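# Close all open drawers without moving the cabinets

## Task

Push each open drawer fully closed. The cabinets must stay where they were at the start, nothing may be knocked over, and the robot must not fall or finish leaning.

## Robot and tools

ROBOT. A Dexmate Vega runs in a physics simulator. It has a wheeled base with two steerable front wheels and a passive rear caster. Its torso has three links (thigh, shank, chest) that fold in a Z shape, driven by torso_hip_rad, torso_knee_rad and torso_waist_rad. On top are two 7-joint arms with two-finger grippers and a head camera on pan and tilt joints. At the start the footprint is 0.70 m long and 0.63 m wide, and its front edge is 0.35 m ahead of the base origin. The robot starts in the torso preset stand (hip, knee, waist = 0.469, 1.617, 1.048). Other presets are stand_high 0.78, 1.57, 0.44; lean_20 0.52, 1.05, 0.18; lean_45 0.52, 1.05, -0.26; and low_lean_45 0, 0, -0.79. The chest's forward lean is knee minus hip minus waist. To fold an arm, give its seven keys in order (shoulder pitch, shoulder yaw, upper arm roll, elbow, forearm roll, wrist pitch, wrist yaw): left 1, 0.5, -0.6, -2.5, 0, -0.9, 0 and right -1, -0.5, 0.6, -2.5, 0, 0.9, 0. Fold both arms before going to low_lean_45.

FRAMES. All positions are in metres. The base frame has its origin on the floor at the turning point, with x forward, y left and z up. The odometry frame is the base frame as it stood at the start. The left_hand and right_hand points sit between the fingers, 0.033 m back from the closed tips. For each hand, z runs along the fingers, y is the closing direction, and -x is the back, where the wrist camera sits. Printed hand positions can be off, more so at long reach.

TOOL move. Every argument except cameras belongs to one action. An action uses base, joints, or both, with optional speeds and min_time_s. The other form is target on its own. All motions in an action start together.
- base: exactly one key, given as an offset from where the base is now. translate_m is metres, forward positive, -2 to 2. strafe_m is metres, left positive, -2 to 2, and heading may drift about 0.02 rad. rotate_rad is radians, counter-clockwise positive, -3.2 to 3.2. The front wheels first steer toward a new direction, which takes up to about 1.1 s.
- joints: an object of absolute angles in radians, keyed by joint name. Ranges: torso_hip_rad 0 to 1.57; torso_knee_rad 0 to 3.141; torso_waist_rad -1.57 to 1.57; shoulder pitch ±3.041 (left positive swings down, right negative swings down); left_shoulder_yaw_rad -0.423 to 1.523 and right_shoulder_yaw_rad -1.523 to 0.423; upper arm roll and forearm roll ±3.041; elbow -3.041 to 0.214 (0 is straight); wrist pitch ±1.366 (left positive tips down, right negative); left_wrist_yaw_rad -1.348 to 1.087 and right_wrist_yaw_rad -1.087 to 1.348; gripper 0 (shut) to 0.785; head_pan_rad ±2.792; head_tilt_rad ±1.483; head_camera_tilt_rad -1.483 to 1.378. Torso joints named together arrive together.
- target: an absolute pose for one hand in the base frame. Fields: side ("left"/"right"); x, y, z in m (-3 to 3); pitch_deg (90 points the fingers down, 0 is level, range -30 to 95); heading_deg (0 is forward, + counter-clockwise); roll_deg (defaults to 0); optional line_only true, which accepts only a straight-line path. Heading and roll range -360 to 360. The hand goes straight (up to 45 cm) when every check passes, otherwise along an arc that may swing the elbow wide. Poses are checked only against the robot itself, never the scene, and the robot must be still.
- speeds: caps for this action only. translate_m and strafe_m take 0.04 to 0.3 m/s, rotate_rad takes 0.1 to 0.6 rad/s.
- min_time_s: 0.1 to 8, the shortest time any arm or head motion may take.
- cameras: a list drawn from head_camera, left_wrist_camera, right_wrist_camera, all. If left out, a call with no action returns every camera and an action returns none.
A move with no action only reports the state. An unknown key makes the call invalid, and an out-of-range value gets it refused. After a refusal, or a stop during a call, the remaining move, wait and finished_scene calls in the same reply are skipped.

OTHER TOOLS. wait(seconds 0 to 10, cameras) lets time pass with no new command. zoom_image(camera, region [x0, y0, x1, y1] in pixels, at most 504 by 504) enlarges part of that camera's latest image. read_manual returns the licence texts only. finished_scene(scene) ends the current scene for good and takes the current scene's number. The drawers must stay shut with the robot gone.

RESULTS. The "move" line reads done or the worst status. base_status, joint_status, left_hand_status and right_hand_status use these words:
- reached: within 10 mm and 2 degrees.
- short: gives the remaining gap; for "short (part of ...)" send the same target again.
- refused: gives the reason.
- off_target: the motion may still be pushing.
- contact_stop: the arm pushed near full torque for about 0.6 s.
- time_out.
- not_followed: the collision check withheld the command; "joint command not followed" or "pose unreachable" appears, with a cause line.
- limit_stop_at_motor_heat.
- unfinished.
A stop in one joint halts its whole group (torso, left arm or right arm). base_odometry counts wheel turns only, so slipping counts as travel. turned_by_wheels and turned_by_imu give rotation since the last result. An IMU turn over 0.03 rad after a straight drive suggests you hit something. base_tilt gives forward and right lean in degrees, with about 2° bias. Torques are listed per arm joint, and Motor temperatures per arm, in joint_positions order. on_its_own lists motion you did not command.

CAUTIONS. Nothing catches the robot if it tips, and it cannot get up again. Keep leans and heavy forward reaches moderate. The base does not stop at furniture: it stalls, spins its wheels or keeps pressing, so approach slowly and check the IMU. Under joints, arms are not kept off the body. Never let the arms strike or squeeze each other, fingers included. Contact torque at a joint's load limit causes a torque fault (left or right shoulder 142, upper arm roll and elbow 76, forearm and wrist 23.7 N m), which freezes that arm for 10 s. Pressing or holding stretched out heats motors. MOTOR HOT appears at 65 °C, and at 80 °C the arm stops for 30 to 60 s. After any stop, pull the arm back off what stopped it. Close drawers with a steady push rather than a slam, and do not shove the cabinets or knock anything down.

Each tool is called after "Request:" as name([rows], argument=value, ...), one row to a line, values as JSON.

## Session

Request:
move(joints={"left_shoulder_pitch_rad":1,"left_shoulder_yaw_rad":0.5,"left_upper_arm_roll_rad":-0.6,"left_elbow_rad":-2.5,"left_forearm_roll_rad":0,"left_wrist_pitch_rad":-0.9,"left_wrist_yaw_rad":0,"right_shoulder_pitch_rad":-1,"right_shoulder_yaw_rad":-0.5,"right_upper_arm_roll_rad":0.6,"right_elbow_rad":-2.5,"right_forearm_roll_rad":0,"right_wrist_pitch_rad":0.9,"right_wrist_yaw_rad":0,"head_pan_rad":0,"head_camera_tilt_rad":0.3}, cameras=["head_camera"])

Request:
move(joints={"head_pan_rad":1.4}, cameras=["head_camera"])

Request:
move(joints={"head_pan_rad":2.75}, cameras=["head_camera"])

Request:
move(joints={"head_pan_rad":-2.4}, cameras=["head_camera"])

Request:
move(joints={"head_pan_rad":-1.2}, cameras=["head_camera"])

Scene clock: 6.27 s.
Joint torques (N m): left_arm=[-8.75 8.43 -1.7 1.87 -0.91 2.01 -0.27] | right_arm=[15.1 -6.53 4.1 -1.67 -0.02 -2.1 -0.45]
Motor temperatures (°C): left_arm=[27 30 30 30 34 38 35] | right_arm=[29 28 29 31 34 34 35]
move: done
base_odometry: x=+0.000 y=+0.000 heading=+0.000
turned_by_wheels: +0.000
turned_by_imu: +0.001
base_tilt: forward=+0.7 right=+0.0
base_status: not commanded
joint_positions: torso_hip_rad=+0.469 torso_knee_rad=+1.617 torso_waist_rad=+1.048 left_shoulder_pitch_rad=+1.005 left_shoulder_yaw_rad=+0.497 left_upper_arm_roll_rad=-0.597 left_elbow_rad=-2.494 left_forearm_roll_rad=+0.000 left_wrist_pitch_rad=-0.898 left_wrist_yaw_rad=+0.000 left_gripper_rad=+0.005 right_shoulder_pitch_rad=-1.005 right_shoulder_yaw_rad=-0.498 right_upper_arm_roll_rad=+0.597 right_elbow_rad=-2.494 right_forearm_roll_rad=+0.000 right_wrist_pitch_rad=+0.898 right_wrist_yaw_rad=+0.000 right_gripper_rad=+0.005 head_pan_rad=+0.000 head_tilt_rad=+0.000 head_camera_tilt_rad=+0.300
joint_status: all done
chest: x=-0.0111 y=+0.0000 z=+1.4155 quat_wxyz=(+0.999, +0.000, +0.050, +0.000) (m; base frame)
left_hand: x=-0.0193 y=+0.1561 z=+1.7192 quat_wxyz=(+0.842, +0.203, -0.392, +0.309) pitch_deg=-37.6 heading_deg=-132.5 roll_deg=-7.3 back=down (m; base frame)
right_hand: x=-0.0197 y=-0.1559 z=+1.7190 quat_wxyz=(+0.842, -0.204, -0.393, -0.309) pitch_deg=-37.5 heading_deg=+132.5 roll_deg=+7.3 back=down (m; base frame)
pictures: head_camera
Images, in order (width x height): head_camera 896x560.

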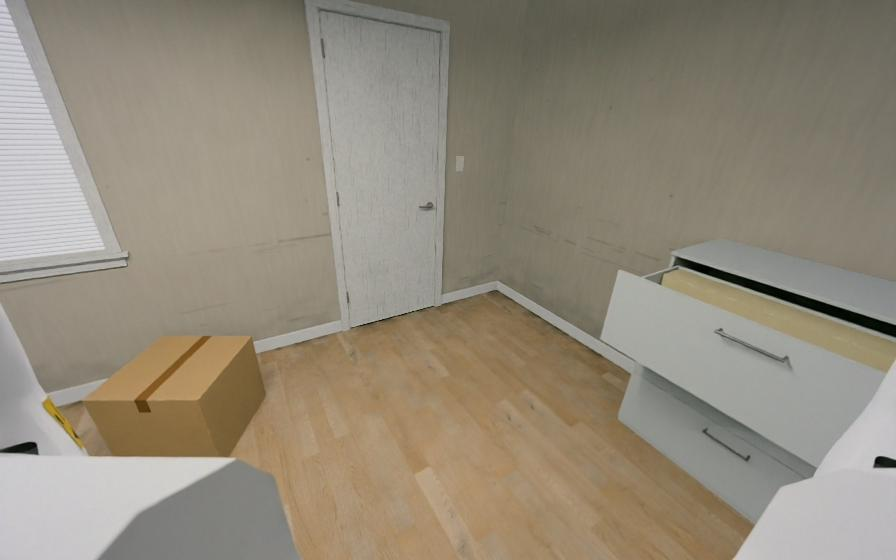

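Scene clock: 7.87 s.
Joint torques (N m): left_arm=[-11.09 7.17 -2.8 1.23 0.55 2.72 -0.28] | right_arm=[14.43 -7.59 4.43 -1.73 -0.07 -1.88 -0.36]
move: done
base_odometry: x=+0.000 y=+0.000 heading=+0.000
turned_by_wheels: +0.000
turned_by_imu: +0.000
base_tilt: forward=+0.6 right=+0.0
base_status: not commanded
joint_positions: torso_hip_rad=+0.469 torso_knee_rad=+1.617 torso_waist_rad=+1.048 left_shoulder_pitch_rad=+1.000 left_shoulder_yaw_rad=+0.500 left_upper_arm_roll_rad=-0.600 left_elbow_rad=-2.500 left_forearm_roll_rad=+0.000 left_wrist_pitch_rad=-0.900 left_wrist_yaw_rad=+0.000 left_gripper_rad=+0.005 right_shoulder_pitch_rad=-1.001 right_shoulder_yaw_rad=-0.500 right_upper_arm_roll_rad=+0.600 right_elbow_rad=-2.500 right_forearm_roll_rad=+0.000 right_wrist_pitch_rad=+0.900 right_wrist_yaw_rad=+0.000 right_gripper_rad=+0.005 head_pan_rad=+1.400 head_tilt_rad=+0.000 head_camera_tilt_rad=+0.300
joint_status: all done
chest: x=-0.0111 y=+0.0000 z=+1.4155 quat_wxyz=(+0.999, +0.000, +0.050, +0.000) (m; base frame)
left_hand: x=-0.0237 y=+0.1534 z=+1.7168 quat_wxyz=(+0.839, +0.205, -0.398, +0.310) pitch_deg=-36.8 heading_deg=-132.5 roll_deg=-7.0 back=down (m; base frame)
right_hand: x=-0.0237 y=-0.1535 z=+1.7168 quat_wxyz=(+0.839, -0.205, -0.398, -0.310) pitch_deg=-36.8 heading_deg=+132.5 roll_deg=+7.0 back=down (m; base frame)
pictures: head_camera
Images, in order (width x height): head_camera 896x560.

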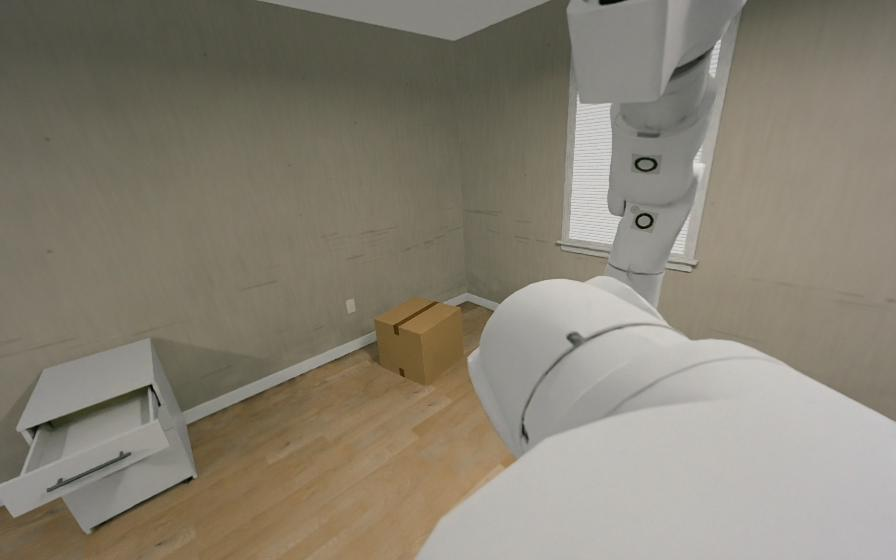

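Scene clock: 9.43 s.
Joint torques (N m): left_arm=[-9.82 8.02 -2.44 1.42 0.3 2.68 -0.37] | right_arm=[13.78 -7.45 4.27 -0.94 -0.06 -2.1 -0.43]
move: done
base_odometry: x=+0.000 y=+0.000 heading=+0.000
turned_by_wheels: +0.000
turned_by_imu: +0.000
base_tilt: forward=+0.6 right=-0.1
base_status: not commanded
joint_positions: torso_hip_rad=+0.469 torso_knee_rad=+1.617 torso_waist_rad=+1.048 left_shoulder_pitch_rad=+1.000 left_shoulder_yaw_rad=+0.500 left_upper_arm_roll_rad=-0.600 left_elbow_rad=-2.500 left_forearm_roll_rad=+0.000 left_wrist_pitch_rad=-0.900 left_wrist_yaw_rad=+0.000 left_gripper_rad=+0.005 right_shoulder_pitch_rad=-1.000 right_shoulder_yaw_rad=-0.500 right_upper_arm_roll_rad=+0.600 right_elbow_rad=-2.500 right_forearm_roll_rad=+0.000 right_wrist_pitch_rad=+0.900 right_wrist_yaw_rad=+0.000 right_gripper_rad=+0.005 head_pan_rad=+2.750 head_tilt_rad=+0.000 head_camera_tilt_rad=+0.300
joint_status: all done
chest: x=-0.0111 y=+0.0000 z=+1.4155 quat_wxyz=(+0.999, +0.000, +0.050, +0.000) (m; base frame)
left_hand: x=-0.0239 y=+0.1533 z=+1.7167 quat_wxyz=(+0.839, +0.205, -0.398, +0.310) pitch_deg=-36.8 heading_deg=-132.5 roll_deg=-6.9 back=down (m; base frame)
right_hand: x=-0.0239 y=-0.1534 z=+1.7167 quat_wxyz=(+0.839, -0.205, -0.398, -0.310) pitch_deg=-36.8 heading_deg=+132.5 roll_deg=+7.0 back=down (m; base frame)
pictures: head_camera
Images, in order (width x height): head_camera 896x560.

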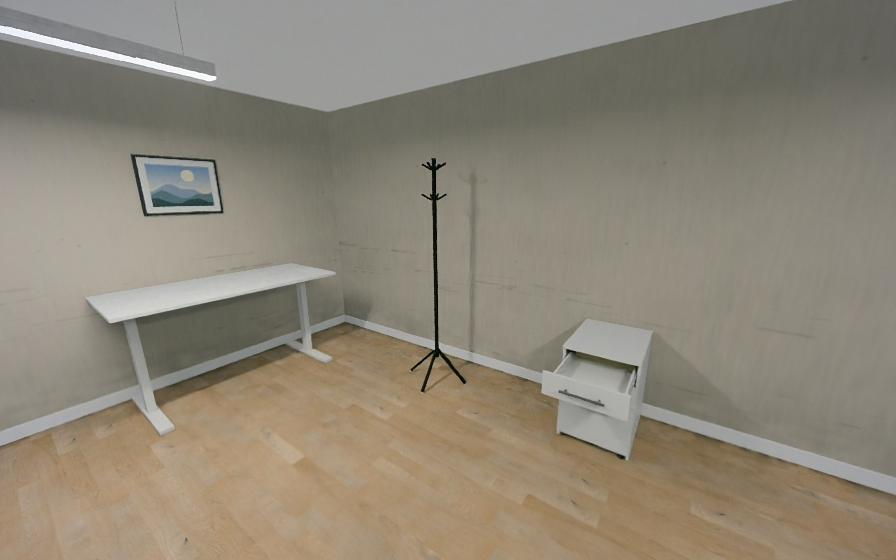

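Scene clock: 13.53 s.
Joint torques (N m): left_arm=[-8.22 5.68 -3.98 0.65 -0.32 1.75 -0.44] | right_arm=[13.54 -6.69 4.13 -1.88 0.02 -1.46 -0.4]
move: done
base_odometry: x=+0.000 y=+0.000 heading=+0.000
turned_by_wheels: +0.000
turned_by_imu: +0.001
base_tilt: forward=+0.7 right=-0.1
base_status: not commanded
joint_positions: torso_hip_rad=+0.469 torso_knee_rad=+1.617 torso_waist_rad=+1.048 left_shoulder_pitch_rad=+1.000 left_shoulder_yaw_rad=+0.500 left_upper_arm_roll_rad=-0.600 left_elbow_rad=-2.500 left_forearm_roll_rad=+0.000 left_wrist_pitch_rad=-0.900 left_wrist_yaw_rad=+0.000 left_gripper_rad=+0.005 right_shoulder_pitch_rad=-1.000 right_shoulder_yaw_rad=-0.500 right_upper_arm_roll_rad=+0.600 right_elbow_rad=-2.500 right_forearm_roll_rad=+0.000 right_wrist_pitch_rad=+0.900 right_wrist_yaw_rad=+0.000 right_gripper_rad=+0.005 head_pan_rad=-2.400 head_tilt_rad=+0.000 head_camera_tilt_rad=+0.300
joint_status: all done
chest: x=-0.0111 y=+0.0000 z=+1.4155 quat_wxyz=(+0.999, +0.000, +0.050, +0.000) (m; base frame)
left_hand: x=-0.0239 y=+0.1533 z=+1.7167 quat_wxyz=(+0.839, +0.205, -0.398, +0.310) pitch_deg=-36.8 heading_deg=-132.5 roll_deg=-6.9 back=down (m; base frame)
right_hand: x=-0.0239 y=-0.1534 z=+1.7167 quat_wxyz=(+0.839, -0.205, -0.398, -0.310) pitch_deg=-36.8 heading_deg=+132.5 roll_deg=+7.0 back=down (m; base frame)
pictures: head_camera
Images, in order (width x height): head_camera 896x560.

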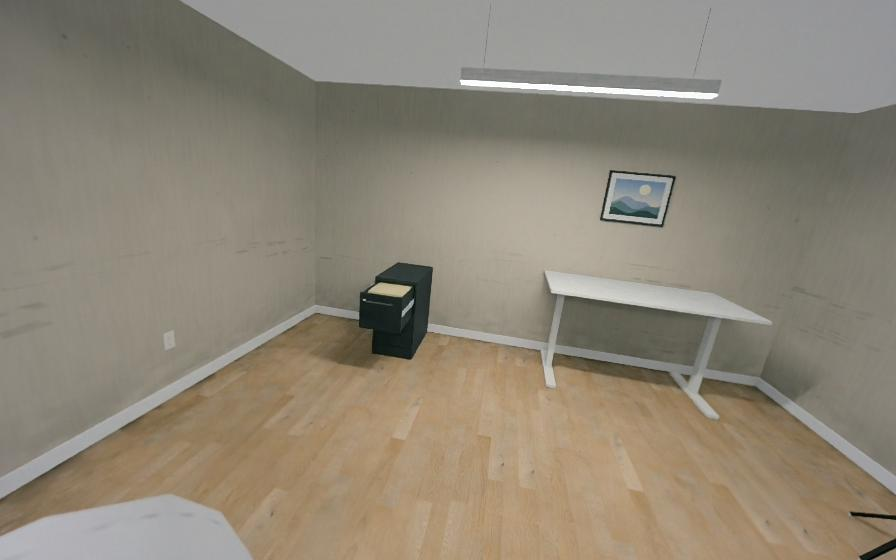

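Scene clock: 15.00 s.
Joint torques (N m): left_arm=[-10.95 5.94 -3.19 0.54 -0.74 2.54 0.07] | right_arm=[14.05 -7.8 4.39 -1.81 -0.08 -1.63 -0.41]
move: done
base_odometry: x=+0.000 y=+0.000 heading=+0.000
turned_by_wheels: +0.000
turned_by_imu: +0.000
base_tilt: forward=+0.7 right=-0.1
base_status: not commanded
joint_positions: torso_hip_rad=+0.469 torso_knee_rad=+1.617 torso_waist_rad=+1.048 left_shoulder_pitch_rad=+1.000 left_shoulder_yaw_rad=+0.500 left_upper_arm_roll_rad=-0.600 left_elbow_rad=-2.500 left_forearm_roll_rad=+0.000 left_wrist_pitch_rad=-0.900 left_wrist_yaw_rad=+0.000 left_gripper_rad=+0.005 right_shoulder_pitch_rad=-1.000 right_shoulder_yaw_rad=-0.500 right_upper_arm_roll_rad=+0.600 right_elbow_rad=-2.500 right_forearm_roll_rad=+0.000 right_wrist_pitch_rad=+0.900 right_wrist_yaw_rad=+0.000 right_gripper_rad=+0.005 head_pan_rad=-1.200 head_tilt_rad=+0.000 head_camera_tilt_rad=+0.300
joint_status: all done
chest: x=-0.0111 y=+0.0000 z=+1.4155 quat_wxyz=(+0.999, +0.000, +0.050, +0.000) (m; base frame)
left_hand: x=-0.0239 y=+0.1533 z=+1.7167 quat_wxyz=(+0.839, +0.205, -0.398, +0.310) pitch_deg=-36.8 heading_deg=-132.5 roll_deg=-6.9 back=down (m; base frame)
right_hand: x=-0.0239 y=-0.1534 z=+1.7167 quat_wxyz=(+0.839, -0.205, -0.398, -0.310) pitch_deg=-36.8 heading_deg=+132.5 roll_deg=+7.0 back=down (m; base frame)
pictures: head_camera
Images, in order (width x height): head_camera 896x560.

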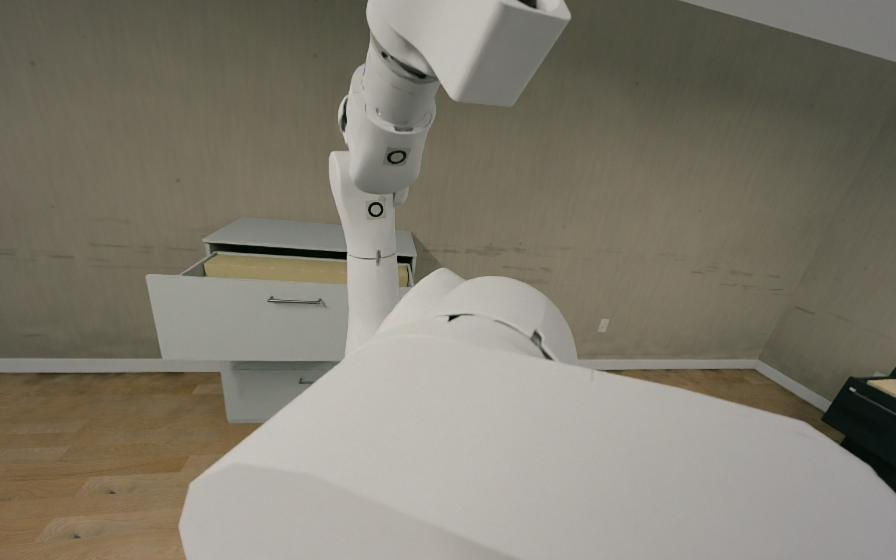

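Request:
move(base={"rotate_rad": -0.32}, joints={"head_pan_rad": 0, "head_camera_tilt_rad": 0.45})

Request:
move(base={"translate_m": 0.6})

Request:
move(base={"rotate_rad": -0.73}, cameras=["head_camera"])

Scene clock: 60.43 s.
Joint torques (N m): left_arm=[-9.29 4.29 -3.26 1.15 0.36 2.32 -0.03] | right_arm=[13.93 -6.59 3.65 -1.39 0.03 -1.57 -0.22]
move: done
base_odometry: x=+0.000 y=+0.000 heading=-0.320
turned_by_wheels: -0.320
turned_by_imu: -0.313
base_tilt: forward=+0.6 right=-0.1
base_status: done
joint_positions: torso_hip_rad=+0.469 torso_knee_rad=+1.617 torso_waist_rad=+1.048 left_shoulder_pitch_rad=+1.000 left_shoulder_yaw_rad=+0.500 left_upper_arm_roll_rad=-0.600 left_elbow_rad=-2.500 left_forearm_roll_rad=+0.000 left_wrist_pitch_rad=-0.900 left_wrist_yaw_rad=+0.000 left_gripper_rad=+0.005 right_shoulder_pitch_rad=-1.000 right_shoulder_yaw_rad=-0.500 right_upper_arm_roll_rad=+0.600 right_elbow_rad=-2.500 right_forearm_roll_rad=+0.000 right_wrist_pitch_rad=+0.900 right_wrist_yaw_rad=+0.000 right_gripper_rad=+0.005 head_pan_rad=+0.000 head_tilt_rad=+0.000 head_camera_tilt_rad=+0.450
joint_status: all done
chest: x=-0.0111 y=+0.0000 z=+1.4155 quat_wxyz=(+0.999, +0.000, +0.050, +0.000) (m; base frame)
left_hand: x=-0.0239 y=+0.1532 z=+1.7166 quat_wxyz=(+0.839, +0.205, -0.398, +0.310) pitch_deg=-36.8 heading_deg=-132.5 roll_deg=-6.9 back=down (m; base frame)
right_hand: x=-0.0239 y=-0.1534 z=+1.7167 quat_wxyz=(+0.839, -0.205, -0.398, -0.310) pitch_deg=-36.8 heading_deg=+132.5 roll_deg=+7.0 back=down (m; base frame)

Scene clock: 64.30 s.
Joint torques (N m): left_arm=[-10.12 6.53 -2.81 1.72 0.06 2.5 0.11] | right_arm=[13.99 -7.41 3.63 -0.93 0.13 -2 -0.21]
move: done
base_odometry: x=+0.570 y=-0.187 heading=-0.321
turned_by_wheels: -0.001
turned_by_imu: +0.000
base_tilt: forward=+0.7 right=-0.1
base_status: done
joint_positions: torso_hip_rad=+0.469 torso_knee_rad=+1.617 torso_waist_rad=+1.048 left_shoulder_pitch_rad=+1.000 left_shoulder_yaw_rad=+0.500 left_upper_arm_roll_rad=-0.600 left_elbow_rad=-2.500 left_forearm_roll_rad=+0.000 left_wrist_pitch_rad=-0.900 left_wrist_yaw_rad=+0.000 left_gripper_rad=+0.005 right_shoulder_pitch_rad=-1.000 right_shoulder_yaw_rad=-0.500 right_upper_arm_roll_rad=+0.600 right_elbow_rad=-2.500 right_forearm_roll_rad=+0.000 right_wrist_pitch_rad=+0.900 right_wrist_yaw_rad=+0.000 right_gripper_rad=+0.005 head_pan_rad=+0.000 head_tilt_rad=+0.000 head_camera_tilt_rad=+0.450
joint_status: not commanded
chest: x=-0.0111 y=+0.0000 z=+1.4155 quat_wxyz=(+0.999, +0.000, +0.050, +0.000) (m; base frame)
left_hand: x=-0.0239 y=+0.1532 z=+1.7166 quat_wxyz=(+0.839, +0.205, -0.398, +0.310) pitch_deg=-36.8 heading_deg=-132.5 roll_deg=-6.9 back=down (m; base frame)
right_hand: x=-0.0239 y=-0.1534 z=+1.7167 quat_wxyz=(+0.839, -0.205, -0.398, -0.310) pitch_deg=-36.8 heading_deg=+132.5 roll_deg=+7.0 back=down (m; base frame)

Scene clock: 67.07 s.
Joint torques (N m): left_arm=[-9.25 5.75 -1.62 0.91 -0.14 1.9 -0.09] | right_arm=[13.72 -6.49 3.87 -1.91 0.08 -2.39 -0.17]
move: done
base_odometry: x=+0.571 y=-0.187 heading=-1.052
turned_by_wheels: -0.731
turned_by_imu: -0.718
base_tilt: forward=+0.6 right=+0.0
base_status: done
joint_positions: torso_hip_rad=+0.469 torso_knee_rad=+1.617 torso_waist_rad=+1.048 left_shoulder_pitch_rad=+1.000 left_shoulder_yaw_rad=+0.500 left_upper_arm_roll_rad=-0.600 left_elbow_rad=-2.500 left_forearm_roll_rad=+0.000 left_wrist_pitch_rad=-0.900 left_wrist_yaw_rad=+0.000 left_gripper_rad=+0.005 right_shoulder_pitch_rad=-1.000 right_shoulder_yaw_rad=-0.500 right_upper_arm_roll_rad=+0.600 right_elbow_rad=-2.500 right_forearm_roll_rad=+0.000 right_wrist_pitch_rad=+0.900 right_wrist_yaw_rad=+0.000 right_gripper_rad=+0.005 head_pan_rad=+0.000 head_tilt_rad=+0.000 head_camera_tilt_rad=+0.450
joint_status: not commanded
chest: x=-0.0111 y=+0.0000 z=+1.4155 quat_wxyz=(+0.999, +0.000, +0.050, +0.000) (m; base frame)
left_hand: x=-0.0239 y=+0.1532 z=+1.7166 quat_wxyz=(+0.839, +0.205, -0.398, +0.310) pitch_deg=-36.8 heading_deg=-132.5 roll_deg=-6.9 back=down (m; base frame)
right_hand: x=-0.0239 y=-0.1534 z=+1.7167 quat_wxyz=(+0.839, -0.205, -0.398, -0.310) pitch_deg=-36.8 heading_deg=+132.5 roll_deg=+7.0 back=down (m; base frame)
pictures: head_camera
Images, in order (width x height): head_camera 896x560.

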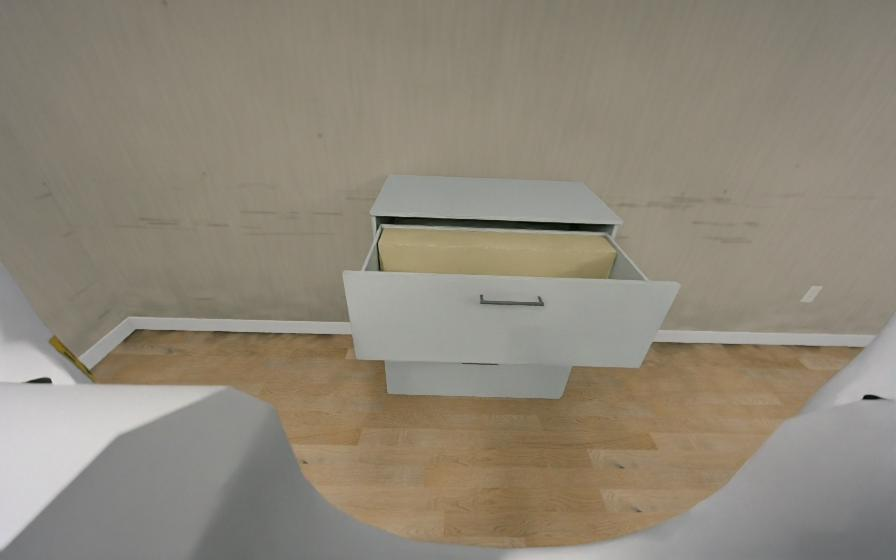

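Request:
move(base={"translate_m": -0.15})

Request:
move(base={"rotate_rad": -0.045})

Request:
move(target={"side":"right","x":0.65,"y":-0.13,"z":0.98,"pitch_deg":15,"heading_deg":0}, cameras=["head_camera","right_wrist_camera"])

Scene clock: 82.33 s.
Joint torques (N m): left_arm=[-9.64 7.34 -3.87 -0.01 -0.19 1.47 0.07] | right_arm=[14.05 -7.13 3.63 -0.62 0.08 -1.6 -0.16]
move: done
base_odometry: x=+0.497 y=-0.057 heading=-1.053
turned_by_wheels: -0.001
turned_by_imu: +0.000
base_tilt: forward=+0.7 right=-0.1
base_status: done
joint_positions: torso_hip_rad=+0.469 torso_knee_rad=+1.617 torso_waist_rad=+1.048 left_shoulder_pitch_rad=+1.000 left_shoulder_yaw_rad=+0.500 left_upper_arm_roll_rad=-0.600 left_elbow_rad=-2.500 left_forearm_roll_rad=+0.000 left_wrist_pitch_rad=-0.900 left_wrist_yaw_rad=+0.000 left_gripper_rad=+0.005 right_shoulder_pitch_rad=-1.000 right_shoulder_yaw_rad=-0.500 right_upper_arm_roll_rad=+0.600 right_elbow_rad=-2.500 right_forearm_roll_rad=+0.000 right_wrist_pitch_rad=+0.900 right_wrist_yaw_rad=+0.000 right_gripper_rad=+0.005 head_pan_rad=+0.000 head_tilt_rad=+0.000 head_camera_tilt_rad=+0.450
joint_status: not commanded
chest: x=-0.0113 y=+0.0000 z=+1.4155 quat_wxyz=(+0.999, +0.000, +0.050, +0.000) (m; base frame)
left_hand: x=-0.0242 y=+0.1532 z=+1.7166 quat_wxyz=(+0.839, +0.205, -0.398, +0.310) pitch_deg=-36.8 heading_deg=-132.5 roll_deg=-6.9 back=down (m; base frame)
right_hand: x=-0.0241 y=-0.1534 z=+1.7167 quat_wxyz=(+0.839, -0.205, -0.398, -0.310) pitch_deg=-36.8 heading_deg=+132.5 roll_deg=+6.9 back=down (m; base frame)

Scene clock: 83.43 s.
Joint torques (N m): left_arm=[-9.25 7.22 -4.37 0.62 -0.11 2 0.29] | right_arm=[14.72 -7.55 3.59 -0.2 0.1 -2 -0.16]
move: done
base_odometry: x=+0.497 y=-0.057 heading=-1.097
turned_by_wheels: -0.045
turned_by_imu: -0.045
base_tilt: forward=+0.7 right=+0.0
base_status: done
joint_positions: torso_hip_rad=+0.469 torso_knee_rad=+1.617 torso_waist_rad=+1.048 left_shoulder_pitch_rad=+1.000 left_shoulder_yaw_rad=+0.500 left_upper_arm_roll_rad=-0.600 left_elbow_rad=-2.500 left_forearm_roll_rad=+0.000 left_wrist_pitch_rad=-0.900 left_wrist_yaw_rad=+0.000 left_gripper_rad=+0.005 right_shoulder_pitch_rad=-1.000 right_shoulder_yaw_rad=-0.500 right_upper_arm_roll_rad=+0.600 right_elbow_rad=-2.500 right_forearm_roll_rad=+0.000 right_wrist_pitch_rad=+0.900 right_wrist_yaw_rad=+0.000 right_gripper_rad=+0.005 head_pan_rad=+0.000 head_tilt_rad=+0.000 head_camera_tilt_rad=+0.450
joint_status: not commanded
chest: x=-0.0113 y=+0.0000 z=+1.4155 quat_wxyz=(+0.999, +0.000, +0.050, +0.000) (m; base frame)
left_hand: x=-0.0242 y=+0.1532 z=+1.7166 quat_wxyz=(+0.839, +0.205, -0.398, +0.310) pitch_deg=-36.8 heading_deg=-132.5 roll_deg=-6.9 back=down (m; base frame)
right_hand: x=-0.0241 y=-0.1534 z=+1.7167 quat_wxyz=(+0.839, -0.205, -0.398, -0.310) pitch_deg=-36.8 heading_deg=+132.5 roll_deg=+6.9 back=down (m; base frame)

Scene clock: 89.13 s.
Joint torques (N m): left_arm=[-10.47 5.39 -2.66 1.7 -0.06 2.03 -0.23] | right_arm=[4.13 4.69 -0.11 -7.79 -0.62 2.13 -0.1]
move: done
base_odometry: x=+0.497 y=-0.057 heading=-1.097
turned_by_wheels: +0.000
turned_by_imu: +0.001
base_tilt: forward=+0.7 right=+0.0
base_status: not commanded
joint_positions: torso_hip_rad=+0.469 torso_knee_rad=+1.617 torso_waist_rad=+1.048 left_shoulder_pitch_rad=+1.000 left_shoulder_yaw_rad=+0.500 left_upper_arm_roll_rad=-0.600 left_elbow_rad=-2.500 left_forearm_roll_rad=+0.000 left_wrist_pitch_rad=-0.900 left_wrist_yaw_rad=+0.000 left_gripper_rad=+0.005 right_shoulder_pitch_rad=-1.541 right_shoulder_yaw_rad=-0.324 right_upper_arm_roll_rad=-0.460 right_elbow_rad=-1.873 right_forearm_roll_rad=+0.389 right_wrist_pitch_rad=-0.300 right_wrist_yaw_rad=-0.550 right_gripper_rad=+0.005 head_pan_rad=+0.000 head_tilt_rad=+0.000 head_camera_tilt_rad=+0.450
joint_status: not commanded
chest: x=-0.0113 y=+0.0000 z=+1.4155 quat_wxyz=(+0.999, +0.000, +0.050, +0.000) (m; base frame)
left_hand: x=-0.0241 y=+0.1532 z=+1.7166 quat_wxyz=(+0.839, +0.205, -0.398, +0.310) pitch_deg=-36.8 heading_deg=-132.5 roll_deg=-6.9 back=down (m; base frame)
right_hand: x=+0.6533 y=-0.1325 z=+0.9872 quat_wxyz=(+0.614, +0.002, +0.789, +0.000) pitch_deg=+14.2 heading_deg=-0.1 roll_deg=+0.1 back=up (m; base frame)
right_hand_status: reached (checked arc [a long move; over the whole arc the hand travels 1.40 m to end 1.00 m from its start, up to 0.40 m off the straight line; right_wrist_pitch_rad turns most, 1.21 rad; on the way or at its end the hand turns up to 158 deg from its attitude at the start], planned for 4.1 s): 8 mm and 0.8 deg off.
pictures: head_camera, right_wrist_camera
Images, in order (width x height): head_camera 896x560, right_wrist_camera 672x420.

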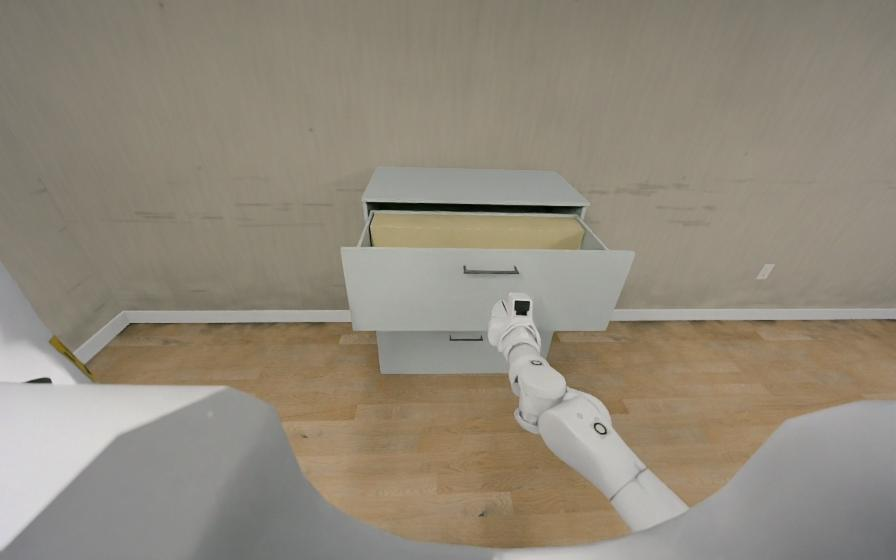

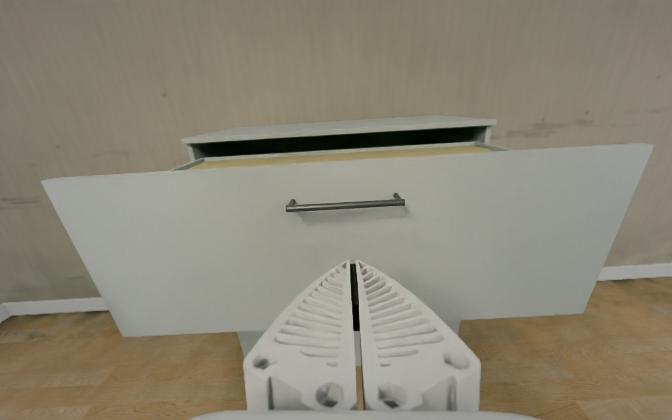

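Request:
move(base={"translate_m": 0.25})

Request:
move(base={"translate_m": 0.15}, speeds={"translate_m": 0.06}, cameras=["head_camera","right_wrist_camera"])

Scene clock: 106.73 s.
Joint torques (N m): left_arm=[-10.02 5.94 -0.88 -0.55 -0.65 1.26 0.01] | right_arm=[10.96 2.65 5.12 -8.21 -0.87 1.66 0.15]
move: done
base_odometry: x=+0.612 y=-0.279 heading=-1.098
turned_by_wheels: -0.001
turned_by_imu: +0.002
base_tilt: forward=+0.7 right=-0.1
base_status: done
joint_positions: torso_hip_rad=+0.469 torso_knee_rad=+1.617 torso_waist_rad=+1.048 left_shoulder_pitch_rad=+1.000 left_shoulder_yaw_rad=+0.500 left_upper_arm_roll_rad=-0.600 left_elbow_rad=-2.500 left_forearm_roll_rad=+0.000 left_wrist_pitch_rad=-0.900 left_wrist_yaw_rad=+0.000 left_gripper_rad=+0.005 right_shoulder_pitch_rad=-1.544 right_shoulder_yaw_rad=-0.323 right_upper_arm_roll_rad=-0.466 right_elbow_rad=-1.870 right_forearm_roll_rad=+0.391 right_wrist_pitch_rad=-0.306 right_wrist_yaw_rad=-0.552 right_gripper_rad=+0.005 head_pan_rad=+0.000 head_tilt_rad=+0.000 head_camera_tilt_rad=+0.450
joint_status: not commanded
chest: x=-0.0110 y=+0.0000 z=+1.4155 quat_wxyz=(+0.999, +0.000, +0.050, +0.000) (m; base frame)
left_hand: x=-0.0238 y=+0.1532 z=+1.7166 quat_wxyz=(+0.839, +0.205, -0.398, +0.310) pitch_deg=-36.8 heading_deg=-132.5 roll_deg=-6.9 back=down (m; base frame)
right_hand: x=+0.6500 y=-0.1299 z=+0.9796 quat_wxyz=(+0.608, +0.000, +0.794, +0.000) pitch_deg=+15.0 heading_deg=+0.0 roll_deg=+0.0 back=up (m; base frame)

Scene clock: 110.17 s.
Joint torques (N m): left_arm=[-7.61 5.15 -3.21 2.13 -0.05 3.45 -0.01] | right_arm=[9.82 0.8 5.25 -8.31 -0.98 2.16 -0.24]
move: done
base_odometry: x=+0.680 y=-0.413 heading=-1.098
turned_by_wheels: -0.001
turned_by_imu: +0.000
base_tilt: forward=+0.7 right=-0.1
base_status: done
joint_positions: torso_hip_rad=+0.469 torso_knee_rad=+1.617 torso_waist_rad=+1.048 left_shoulder_pitch_rad=+1.000 left_shoulder_yaw_rad=+0.500 left_upper_arm_roll_rad=-0.600 left_elbow_rad=-2.500 left_forearm_roll_rad=+0.000 left_wrist_pitch_rad=-0.900 left_wrist_yaw_rad=+0.000 left_gripper_rad=+0.005 right_shoulder_pitch_rad=-1.544 right_shoulder_yaw_rad=-0.323 right_upper_arm_roll_rad=-0.466 right_elbow_rad=-1.870 right_forearm_roll_rad=+0.391 right_wrist_pitch_rad=-0.306 right_wrist_yaw_rad=-0.552 right_gripper_rad=+0.005 head_pan_rad=+0.000 head_tilt_rad=+0.000 head_camera_tilt_rad=+0.450
joint_status: not commanded
chest: x=-0.0111 y=+0.0000 z=+1.4155 quat_wxyz=(+0.999, +0.000, +0.050, +0.000) (m; base frame)
left_hand: x=-0.0239 y=+0.1532 z=+1.7166 quat_wxyz=(+0.839, +0.205, -0.398, +0.310) pitch_deg=-36.8 heading_deg=-132.5 roll_deg=-6.9 back=down (m; base frame)
right_hand: x=+0.6500 y=-0.1298 z=+0.9796 quat_wxyz=(+0.608, +0.000, +0.794, +0.000) pitch_deg=+15.0 heading_deg=+0.0 roll_deg=+0.0 back=up (m; base frame)
pictures: head_camera, right_wrist_camera
Images, in order (width x height): head_camera 896x560, right_wrist_camera 672x420.

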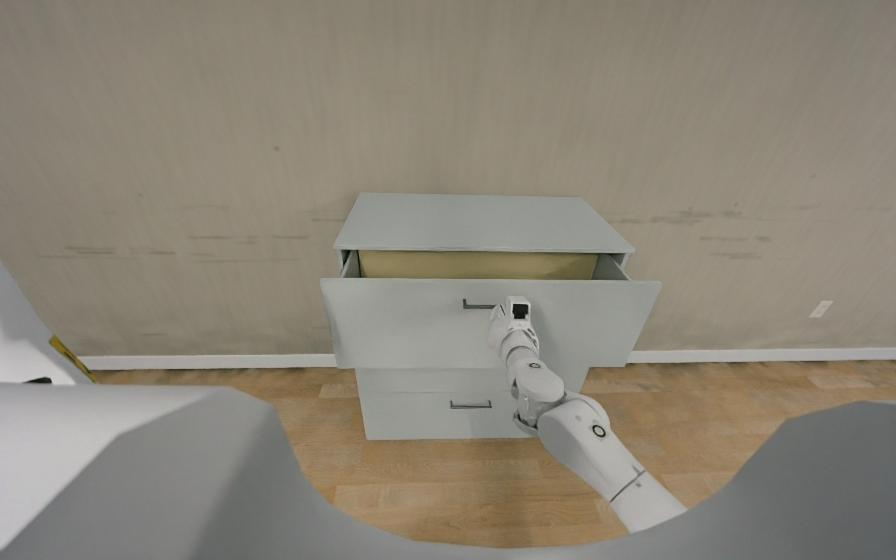

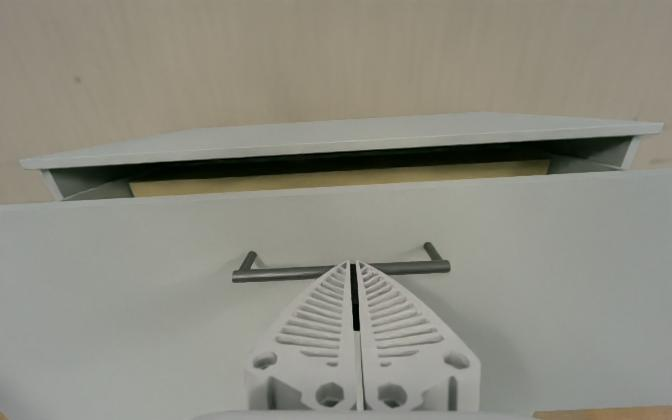

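Request:
zoom_image(camera="right_wrist_camera", region=[220, 160, 480, 340])

Scaled by 1.938 from the camera's 672x420 image, which has a finer 960x600 frame.

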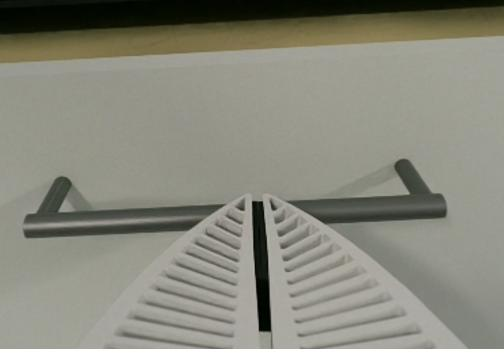

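Request:
move(base={"translate_m": 0.08}, speeds={"translate_m": 0.05}, cameras=["head_camera","right_wrist_camera"])

Scene clock: 122.47 s.
Joint torques (N m): left_arm=[-7.15 7.18 -1.26 2.26 -0.81 2.67 0.81] | right_arm=[10.61 2.21 5.03 -8.51 -1.26 2.5 -0.23]
move: done
base_odometry: x=+0.717 y=-0.484 heading=-1.099
turned_by_wheels: +0.000
turned_by_imu: +0.001
base_tilt: forward=+0.7 right=-0.1
base_status: done
joint_positions: torso_hip_rad=+0.469 torso_knee_rad=+1.617 torso_waist_rad=+1.048 left_shoulder_pitch_rad=+1.000 left_shoulder_yaw_rad=+0.500 left_upper_arm_roll_rad=-0.600 left_elbow_rad=-2.500 left_forearm_roll_rad=+0.000 left_wrist_pitch_rad=-0.900 left_wrist_yaw_rad=+0.000 left_gripper_rad=+0.005 right_shoulder_pitch_rad=-1.544 right_shoulder_yaw_rad=-0.323 right_upper_arm_roll_rad=-0.466 right_elbow_rad=-1.870 right_forearm_roll_rad=+0.391 right_wrist_pitch_rad=-0.306 right_wrist_yaw_rad=-0.552 right_gripper_rad=+0.005 head_pan_rad=+0.000 head_tilt_rad=+0.000 head_camera_tilt_rad=+0.450
joint_status: not commanded
chest: x=-0.0111 y=+0.0000 z=+1.4155 quat_wxyz=(+0.999, +0.000, +0.050, +0.000) (m; base frame)
left_hand: x=-0.0239 y=+0.1532 z=+1.7166 quat_wxyz=(+0.839, +0.205, -0.398, +0.310) pitch_deg=-36.8 heading_deg=-132.5 roll_deg=-6.9 back=down (m; base frame)
right_hand: x=+0.6500 y=-0.1298 z=+0.9796 quat_wxyz=(+0.608, +0.000, +0.794, +0.000) pitch_deg=+15.0 heading_deg=+0.0 roll_deg=+0.0 back=up (m; base frame)
pictures: head_camera, right_wrist_camera
Images, in order (width x height): head_camera 896x560, right_wrist_camera 672x420.

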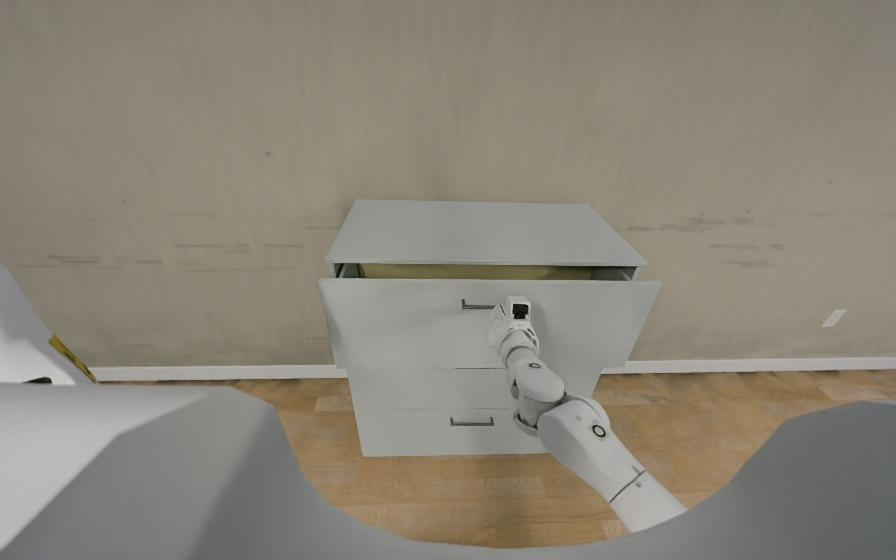

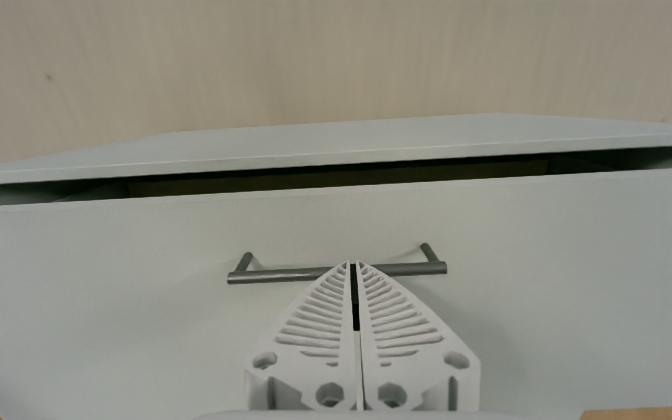

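Request:
move(base={"translate_m": 0.035}, speeds={"translate_m": 0.04}, cameras=["head_camera","right_wrist_camera"])

Scene clock: 127.33 s.
Joint torques (N m): left_arm=[-9.21 6.41 -3.23 -0.19 -0.02 2.95 0.47] | right_arm=[9.89 1.52 5.51 -8.17 -1.25 1.99 0.03]
move: done
base_odometry: x=+0.733 y=-0.515 heading=-1.099
turned_by_wheels: +0.000
turned_by_imu: +0.001
base_tilt: forward=+0.6 right=-0.1
base_status: done
joint_positions: torso_hip_rad=+0.469 torso_knee_rad=+1.617 torso_waist_rad=+1.048 left_shoulder_pitch_rad=+1.000 left_shoulder_yaw_rad=+0.500 left_upper_arm_roll_rad=-0.600 left_elbow_rad=-2.500 left_forearm_roll_rad=+0.000 left_wrist_pitch_rad=-0.900 left_wrist_yaw_rad=+0.000 left_gripper_rad=+0.005 right_shoulder_pitch_rad=-1.544 right_shoulder_yaw_rad=-0.323 right_upper_arm_roll_rad=-0.466 right_elbow_rad=-1.870 right_forearm_roll_rad=+0.391 right_wrist_pitch_rad=-0.306 right_wrist_yaw_rad=-0.552 right_gripper_rad=+0.005 head_pan_rad=+0.000 head_tilt_rad=+0.000 head_camera_tilt_rad=+0.450
joint_status: not commanded
chest: x=-0.0111 y=+0.0000 z=+1.4155 quat_wxyz=(+0.999, +0.000, +0.050, +0.000) (m; base frame)
left_hand: x=-0.0239 y=+0.1532 z=+1.7166 quat_wxyz=(+0.839, +0.205, -0.398, +0.310) pitch_deg=-36.8 heading_deg=-132.5 roll_deg=-6.9 back=down (m; base frame)
right_hand: x=+0.6500 y=-0.1298 z=+0.9796 quat_wxyz=(+0.608, +0.000, +0.794, +0.000) pitch_deg=+15.0 heading_deg=+0.0 roll_deg=+0.0 back=up (m; base frame)
pictures: head_camera, right_wrist_camera
Images, in order (width x height): head_camera 896x560, right_wrist_camera 672x420.

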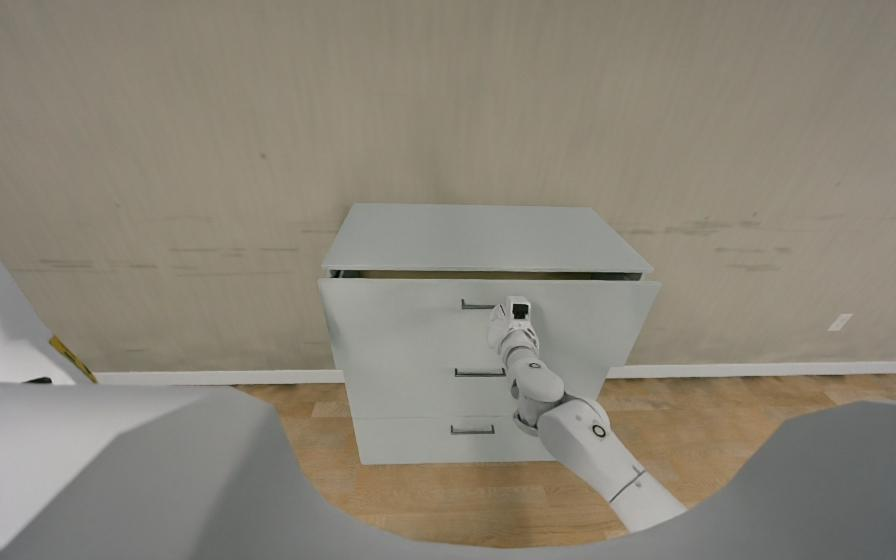

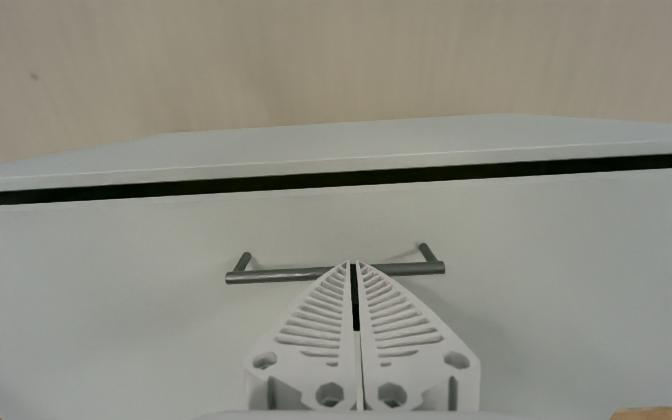

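Request:
move(base={"translate_m": 0.022}, speeds={"translate_m": 0.04}, cameras=["head_camera","right_wrist_camera"])

Scene clock: 132.80 s.
Joint torques (N m): left_arm=[-8.67 7.06 -2.86 -0.28 0.03 1.55 0.2] | right_arm=[10.31 1.18 5.53 -8.4 -1.25 1.97 0]
move: done
base_odometry: x=+0.743 y=-0.534 heading=-1.100
turned_by_wheels: +0.000
turned_by_imu: +0.000
base_tilt: forward=+0.7 right=-0.1
base_status: done
joint_positions: torso_hip_rad=+0.469 torso_knee_rad=+1.617 torso_waist_rad=+1.048 left_shoulder_pitch_rad=+1.000 left_shoulder_yaw_rad=+0.500 left_upper_arm_roll_rad=-0.600 left_elbow_rad=-2.500 left_forearm_roll_rad=+0.000 left_wrist_pitch_rad=-0.900 left_wrist_yaw_rad=+0.000 left_gripper_rad=+0.005 right_shoulder_pitch_rad=-1.544 right_shoulder_yaw_rad=-0.323 right_upper_arm_roll_rad=-0.466 right_elbow_rad=-1.870 right_forearm_roll_rad=+0.391 right_wrist_pitch_rad=-0.306 right_wrist_yaw_rad=-0.552 right_gripper_rad=+0.005 head_pan_rad=+0.000 head_tilt_rad=+0.000 head_camera_tilt_rad=+0.450
joint_status: not commanded
chest: x=-0.0111 y=+0.0000 z=+1.4155 quat_wxyz=(+0.999, +0.000, +0.050, +0.000) (m; base frame)
left_hand: x=-0.0238 y=+0.1532 z=+1.7166 quat_wxyz=(+0.839, +0.205, -0.398, +0.310) pitch_deg=-36.8 heading_deg=-132.5 roll_deg=-6.9 back=down (m; base frame)
right_hand: x=+0.6500 y=-0.1298 z=+0.9796 quat_wxyz=(+0.608, +0.000, +0.794, +0.000) pitch_deg=+15.0 heading_deg=+0.0 roll_deg=+0.0 back=up (m; base frame)
pictures: head_camera, right_wrist_camera
Images, in order (width x height): head_camera 896x560, right_wrist_camera 672x420.

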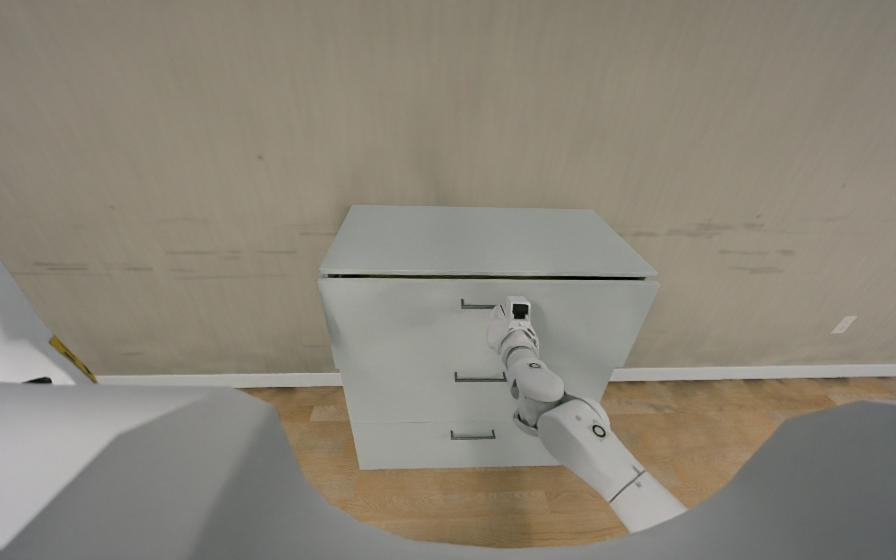

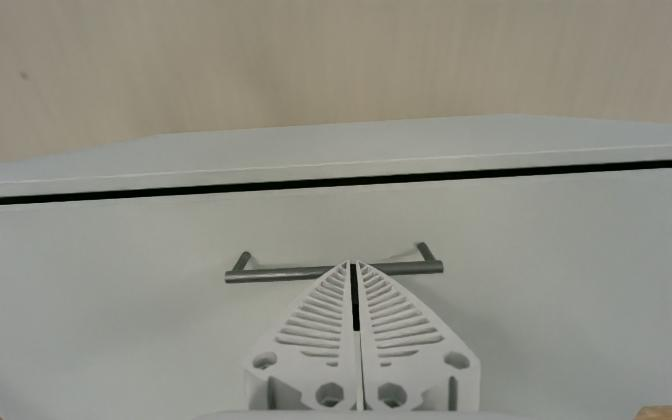

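Request:
move(base={"translate_m": 0.01}, speeds={"translate_m": 0.04}, cameras=["head_camera","right_wrist_camera"])

Scene clock: 137.57 s.
Joint torques (N m): left_arm=[-8.69 6.8 -2.09 1.1 -0.17 1.63 0.1] | right_arm=[9.12 1.8 5.53 -8.09 -1.26 2.33 -0.13]
move: done
base_odometry: x=+0.748 y=-0.543 heading=-1.100
turned_by_wheels: +0.000
turned_by_imu: +0.000
base_tilt: forward=+0.7 right=-0.1
base_status: done
joint_positions: torso_hip_rad=+0.469 torso_knee_rad=+1.617 torso_waist_rad=+1.048 left_shoulder_pitch_rad=+1.000 left_shoulder_yaw_rad=+0.500 left_upper_arm_roll_rad=-0.600 left_elbow_rad=-2.500 left_forearm_roll_rad=+0.000 left_wrist_pitch_rad=-0.900 left_wrist_yaw_rad=+0.000 left_gripper_rad=+0.005 right_shoulder_pitch_rad=-1.544 right_shoulder_yaw_rad=-0.323 right_upper_arm_roll_rad=-0.466 right_elbow_rad=-1.870 right_forearm_roll_rad=+0.391 right_wrist_pitch_rad=-0.306 right_wrist_yaw_rad=-0.552 right_gripper_rad=+0.005 head_pan_rad=+0.000 head_tilt_rad=+0.000 head_camera_tilt_rad=+0.450
joint_status: not commanded
chest: x=-0.0111 y=+0.0000 z=+1.4155 quat_wxyz=(+0.999, +0.000, +0.050, +0.000) (m; base frame)
left_hand: x=-0.0238 y=+0.1532 z=+1.7166 quat_wxyz=(+0.839, +0.205, -0.398, +0.310) pitch_deg=-36.8 heading_deg=-132.5 roll_deg=-6.9 back=down (m; base frame)
right_hand: x=+0.6500 y=-0.1298 z=+0.9796 quat_wxyz=(+0.608, +0.000, +0.794, +0.000) pitch_deg=+15.0 heading_deg=+0.0 roll_deg=+0.0 back=up (m; base frame)
pictures: head_camera, right_wrist_camera
Images, in order (width x height): head_camera 896x560, right_wrist_camera 672x420.

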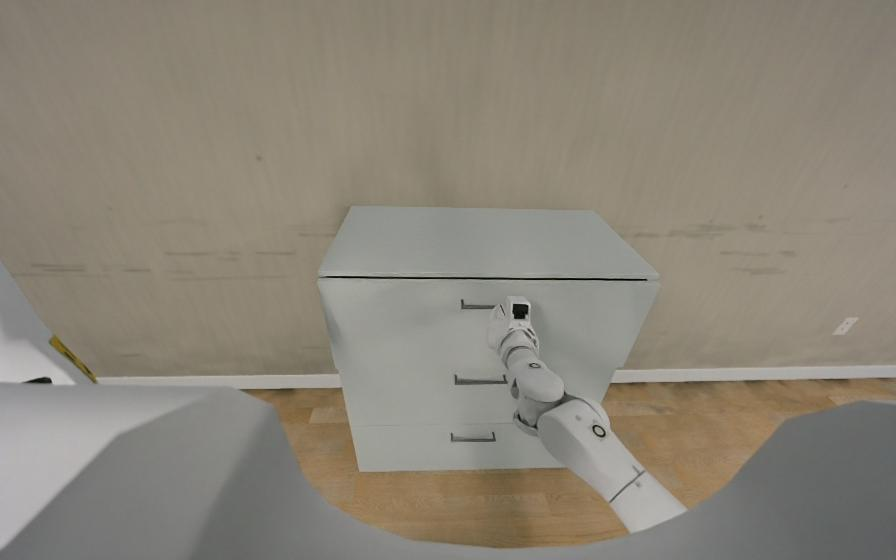

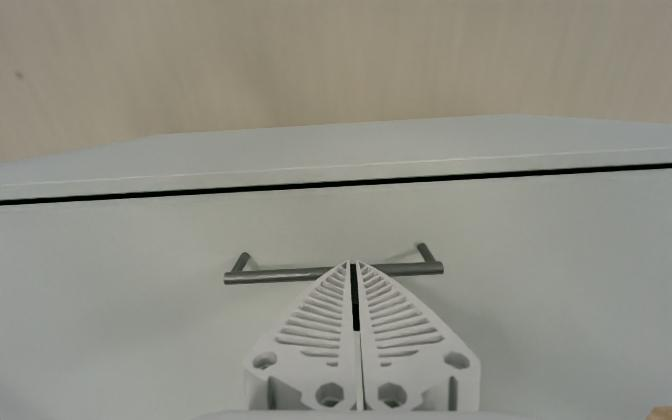

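Request:
move(base={"translate_m": 0.007}, speeds={"translate_m": 0.04}, cameras=["head_camera","right_wrist_camera"])

Scene clock: 143.17 s.
Joint torques (N m): left_arm=[-7.67 6.5 -1.5 1.37 -0.06 1.22 0.44] | right_arm=[10.46 1.13 5.48 -7.59 -1.33 1.2 0.14]
move: done
base_odometry: x=+0.751 y=-0.549 heading=-1.100
turned_by_wheels: +0.000
turned_by_imu: +0.000
base_tilt: forward=+0.7 right=-0.1
base_status: done
joint_positions: torso_hip_rad=+0.469 torso_knee_rad=+1.617 torso_waist_rad=+1.048 left_shoulder_pitch_rad=+1.000 left_shoulder_yaw_rad=+0.500 left_upper_arm_roll_rad=-0.600 left_elbow_rad=-2.500 left_forearm_roll_rad=+0.000 left_wrist_pitch_rad=-0.900 left_wrist_yaw_rad=+0.000 left_gripper_rad=+0.005 right_shoulder_pitch_rad=-1.544 right_shoulder_yaw_rad=-0.323 right_upper_arm_roll_rad=-0.466 right_elbow_rad=-1.870 right_forearm_roll_rad=+0.391 right_wrist_pitch_rad=-0.306 right_wrist_yaw_rad=-0.552 right_gripper_rad=+0.005 head_pan_rad=+0.000 head_tilt_rad=+0.000 head_camera_tilt_rad=+0.450
joint_status: not commanded
chest: x=-0.0111 y=+0.0000 z=+1.4155 quat_wxyz=(+0.999, +0.000, +0.050, +0.000) (m; base frame)
left_hand: x=-0.0239 y=+0.1532 z=+1.7166 quat_wxyz=(+0.839, +0.205, -0.398, +0.310) pitch_deg=-36.8 heading_deg=-132.5 roll_deg=-6.9 back=down (m; base frame)
right_hand: x=+0.6499 y=-0.1298 z=+0.9796 quat_wxyz=(+0.608, +0.000, +0.794, +0.000) pitch_deg=+15.0 heading_deg=+0.0 roll_deg=+0.0 back=up (m; base frame)
pictures: head_camera, right_wrist_camera
Images, in order (width x height): head_camera 896x560, right_wrist_camera 672x420.

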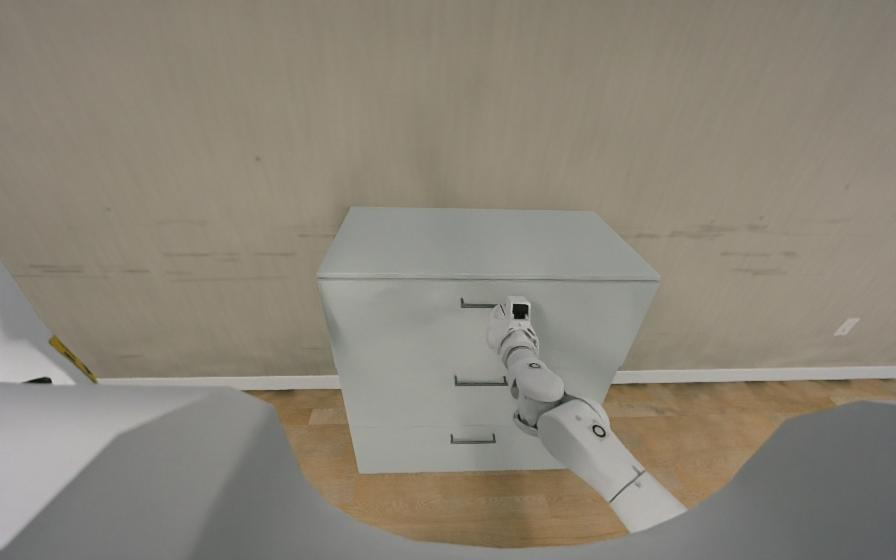

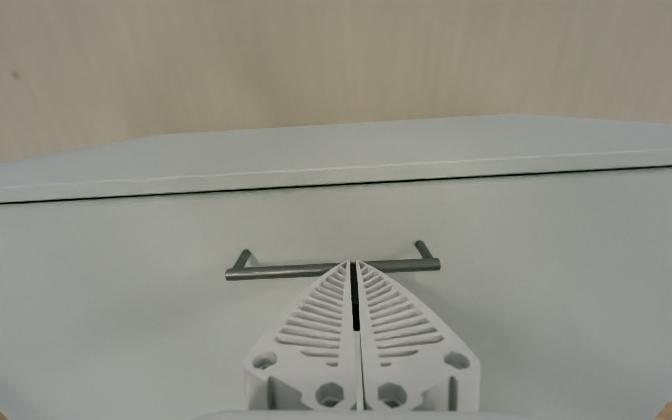

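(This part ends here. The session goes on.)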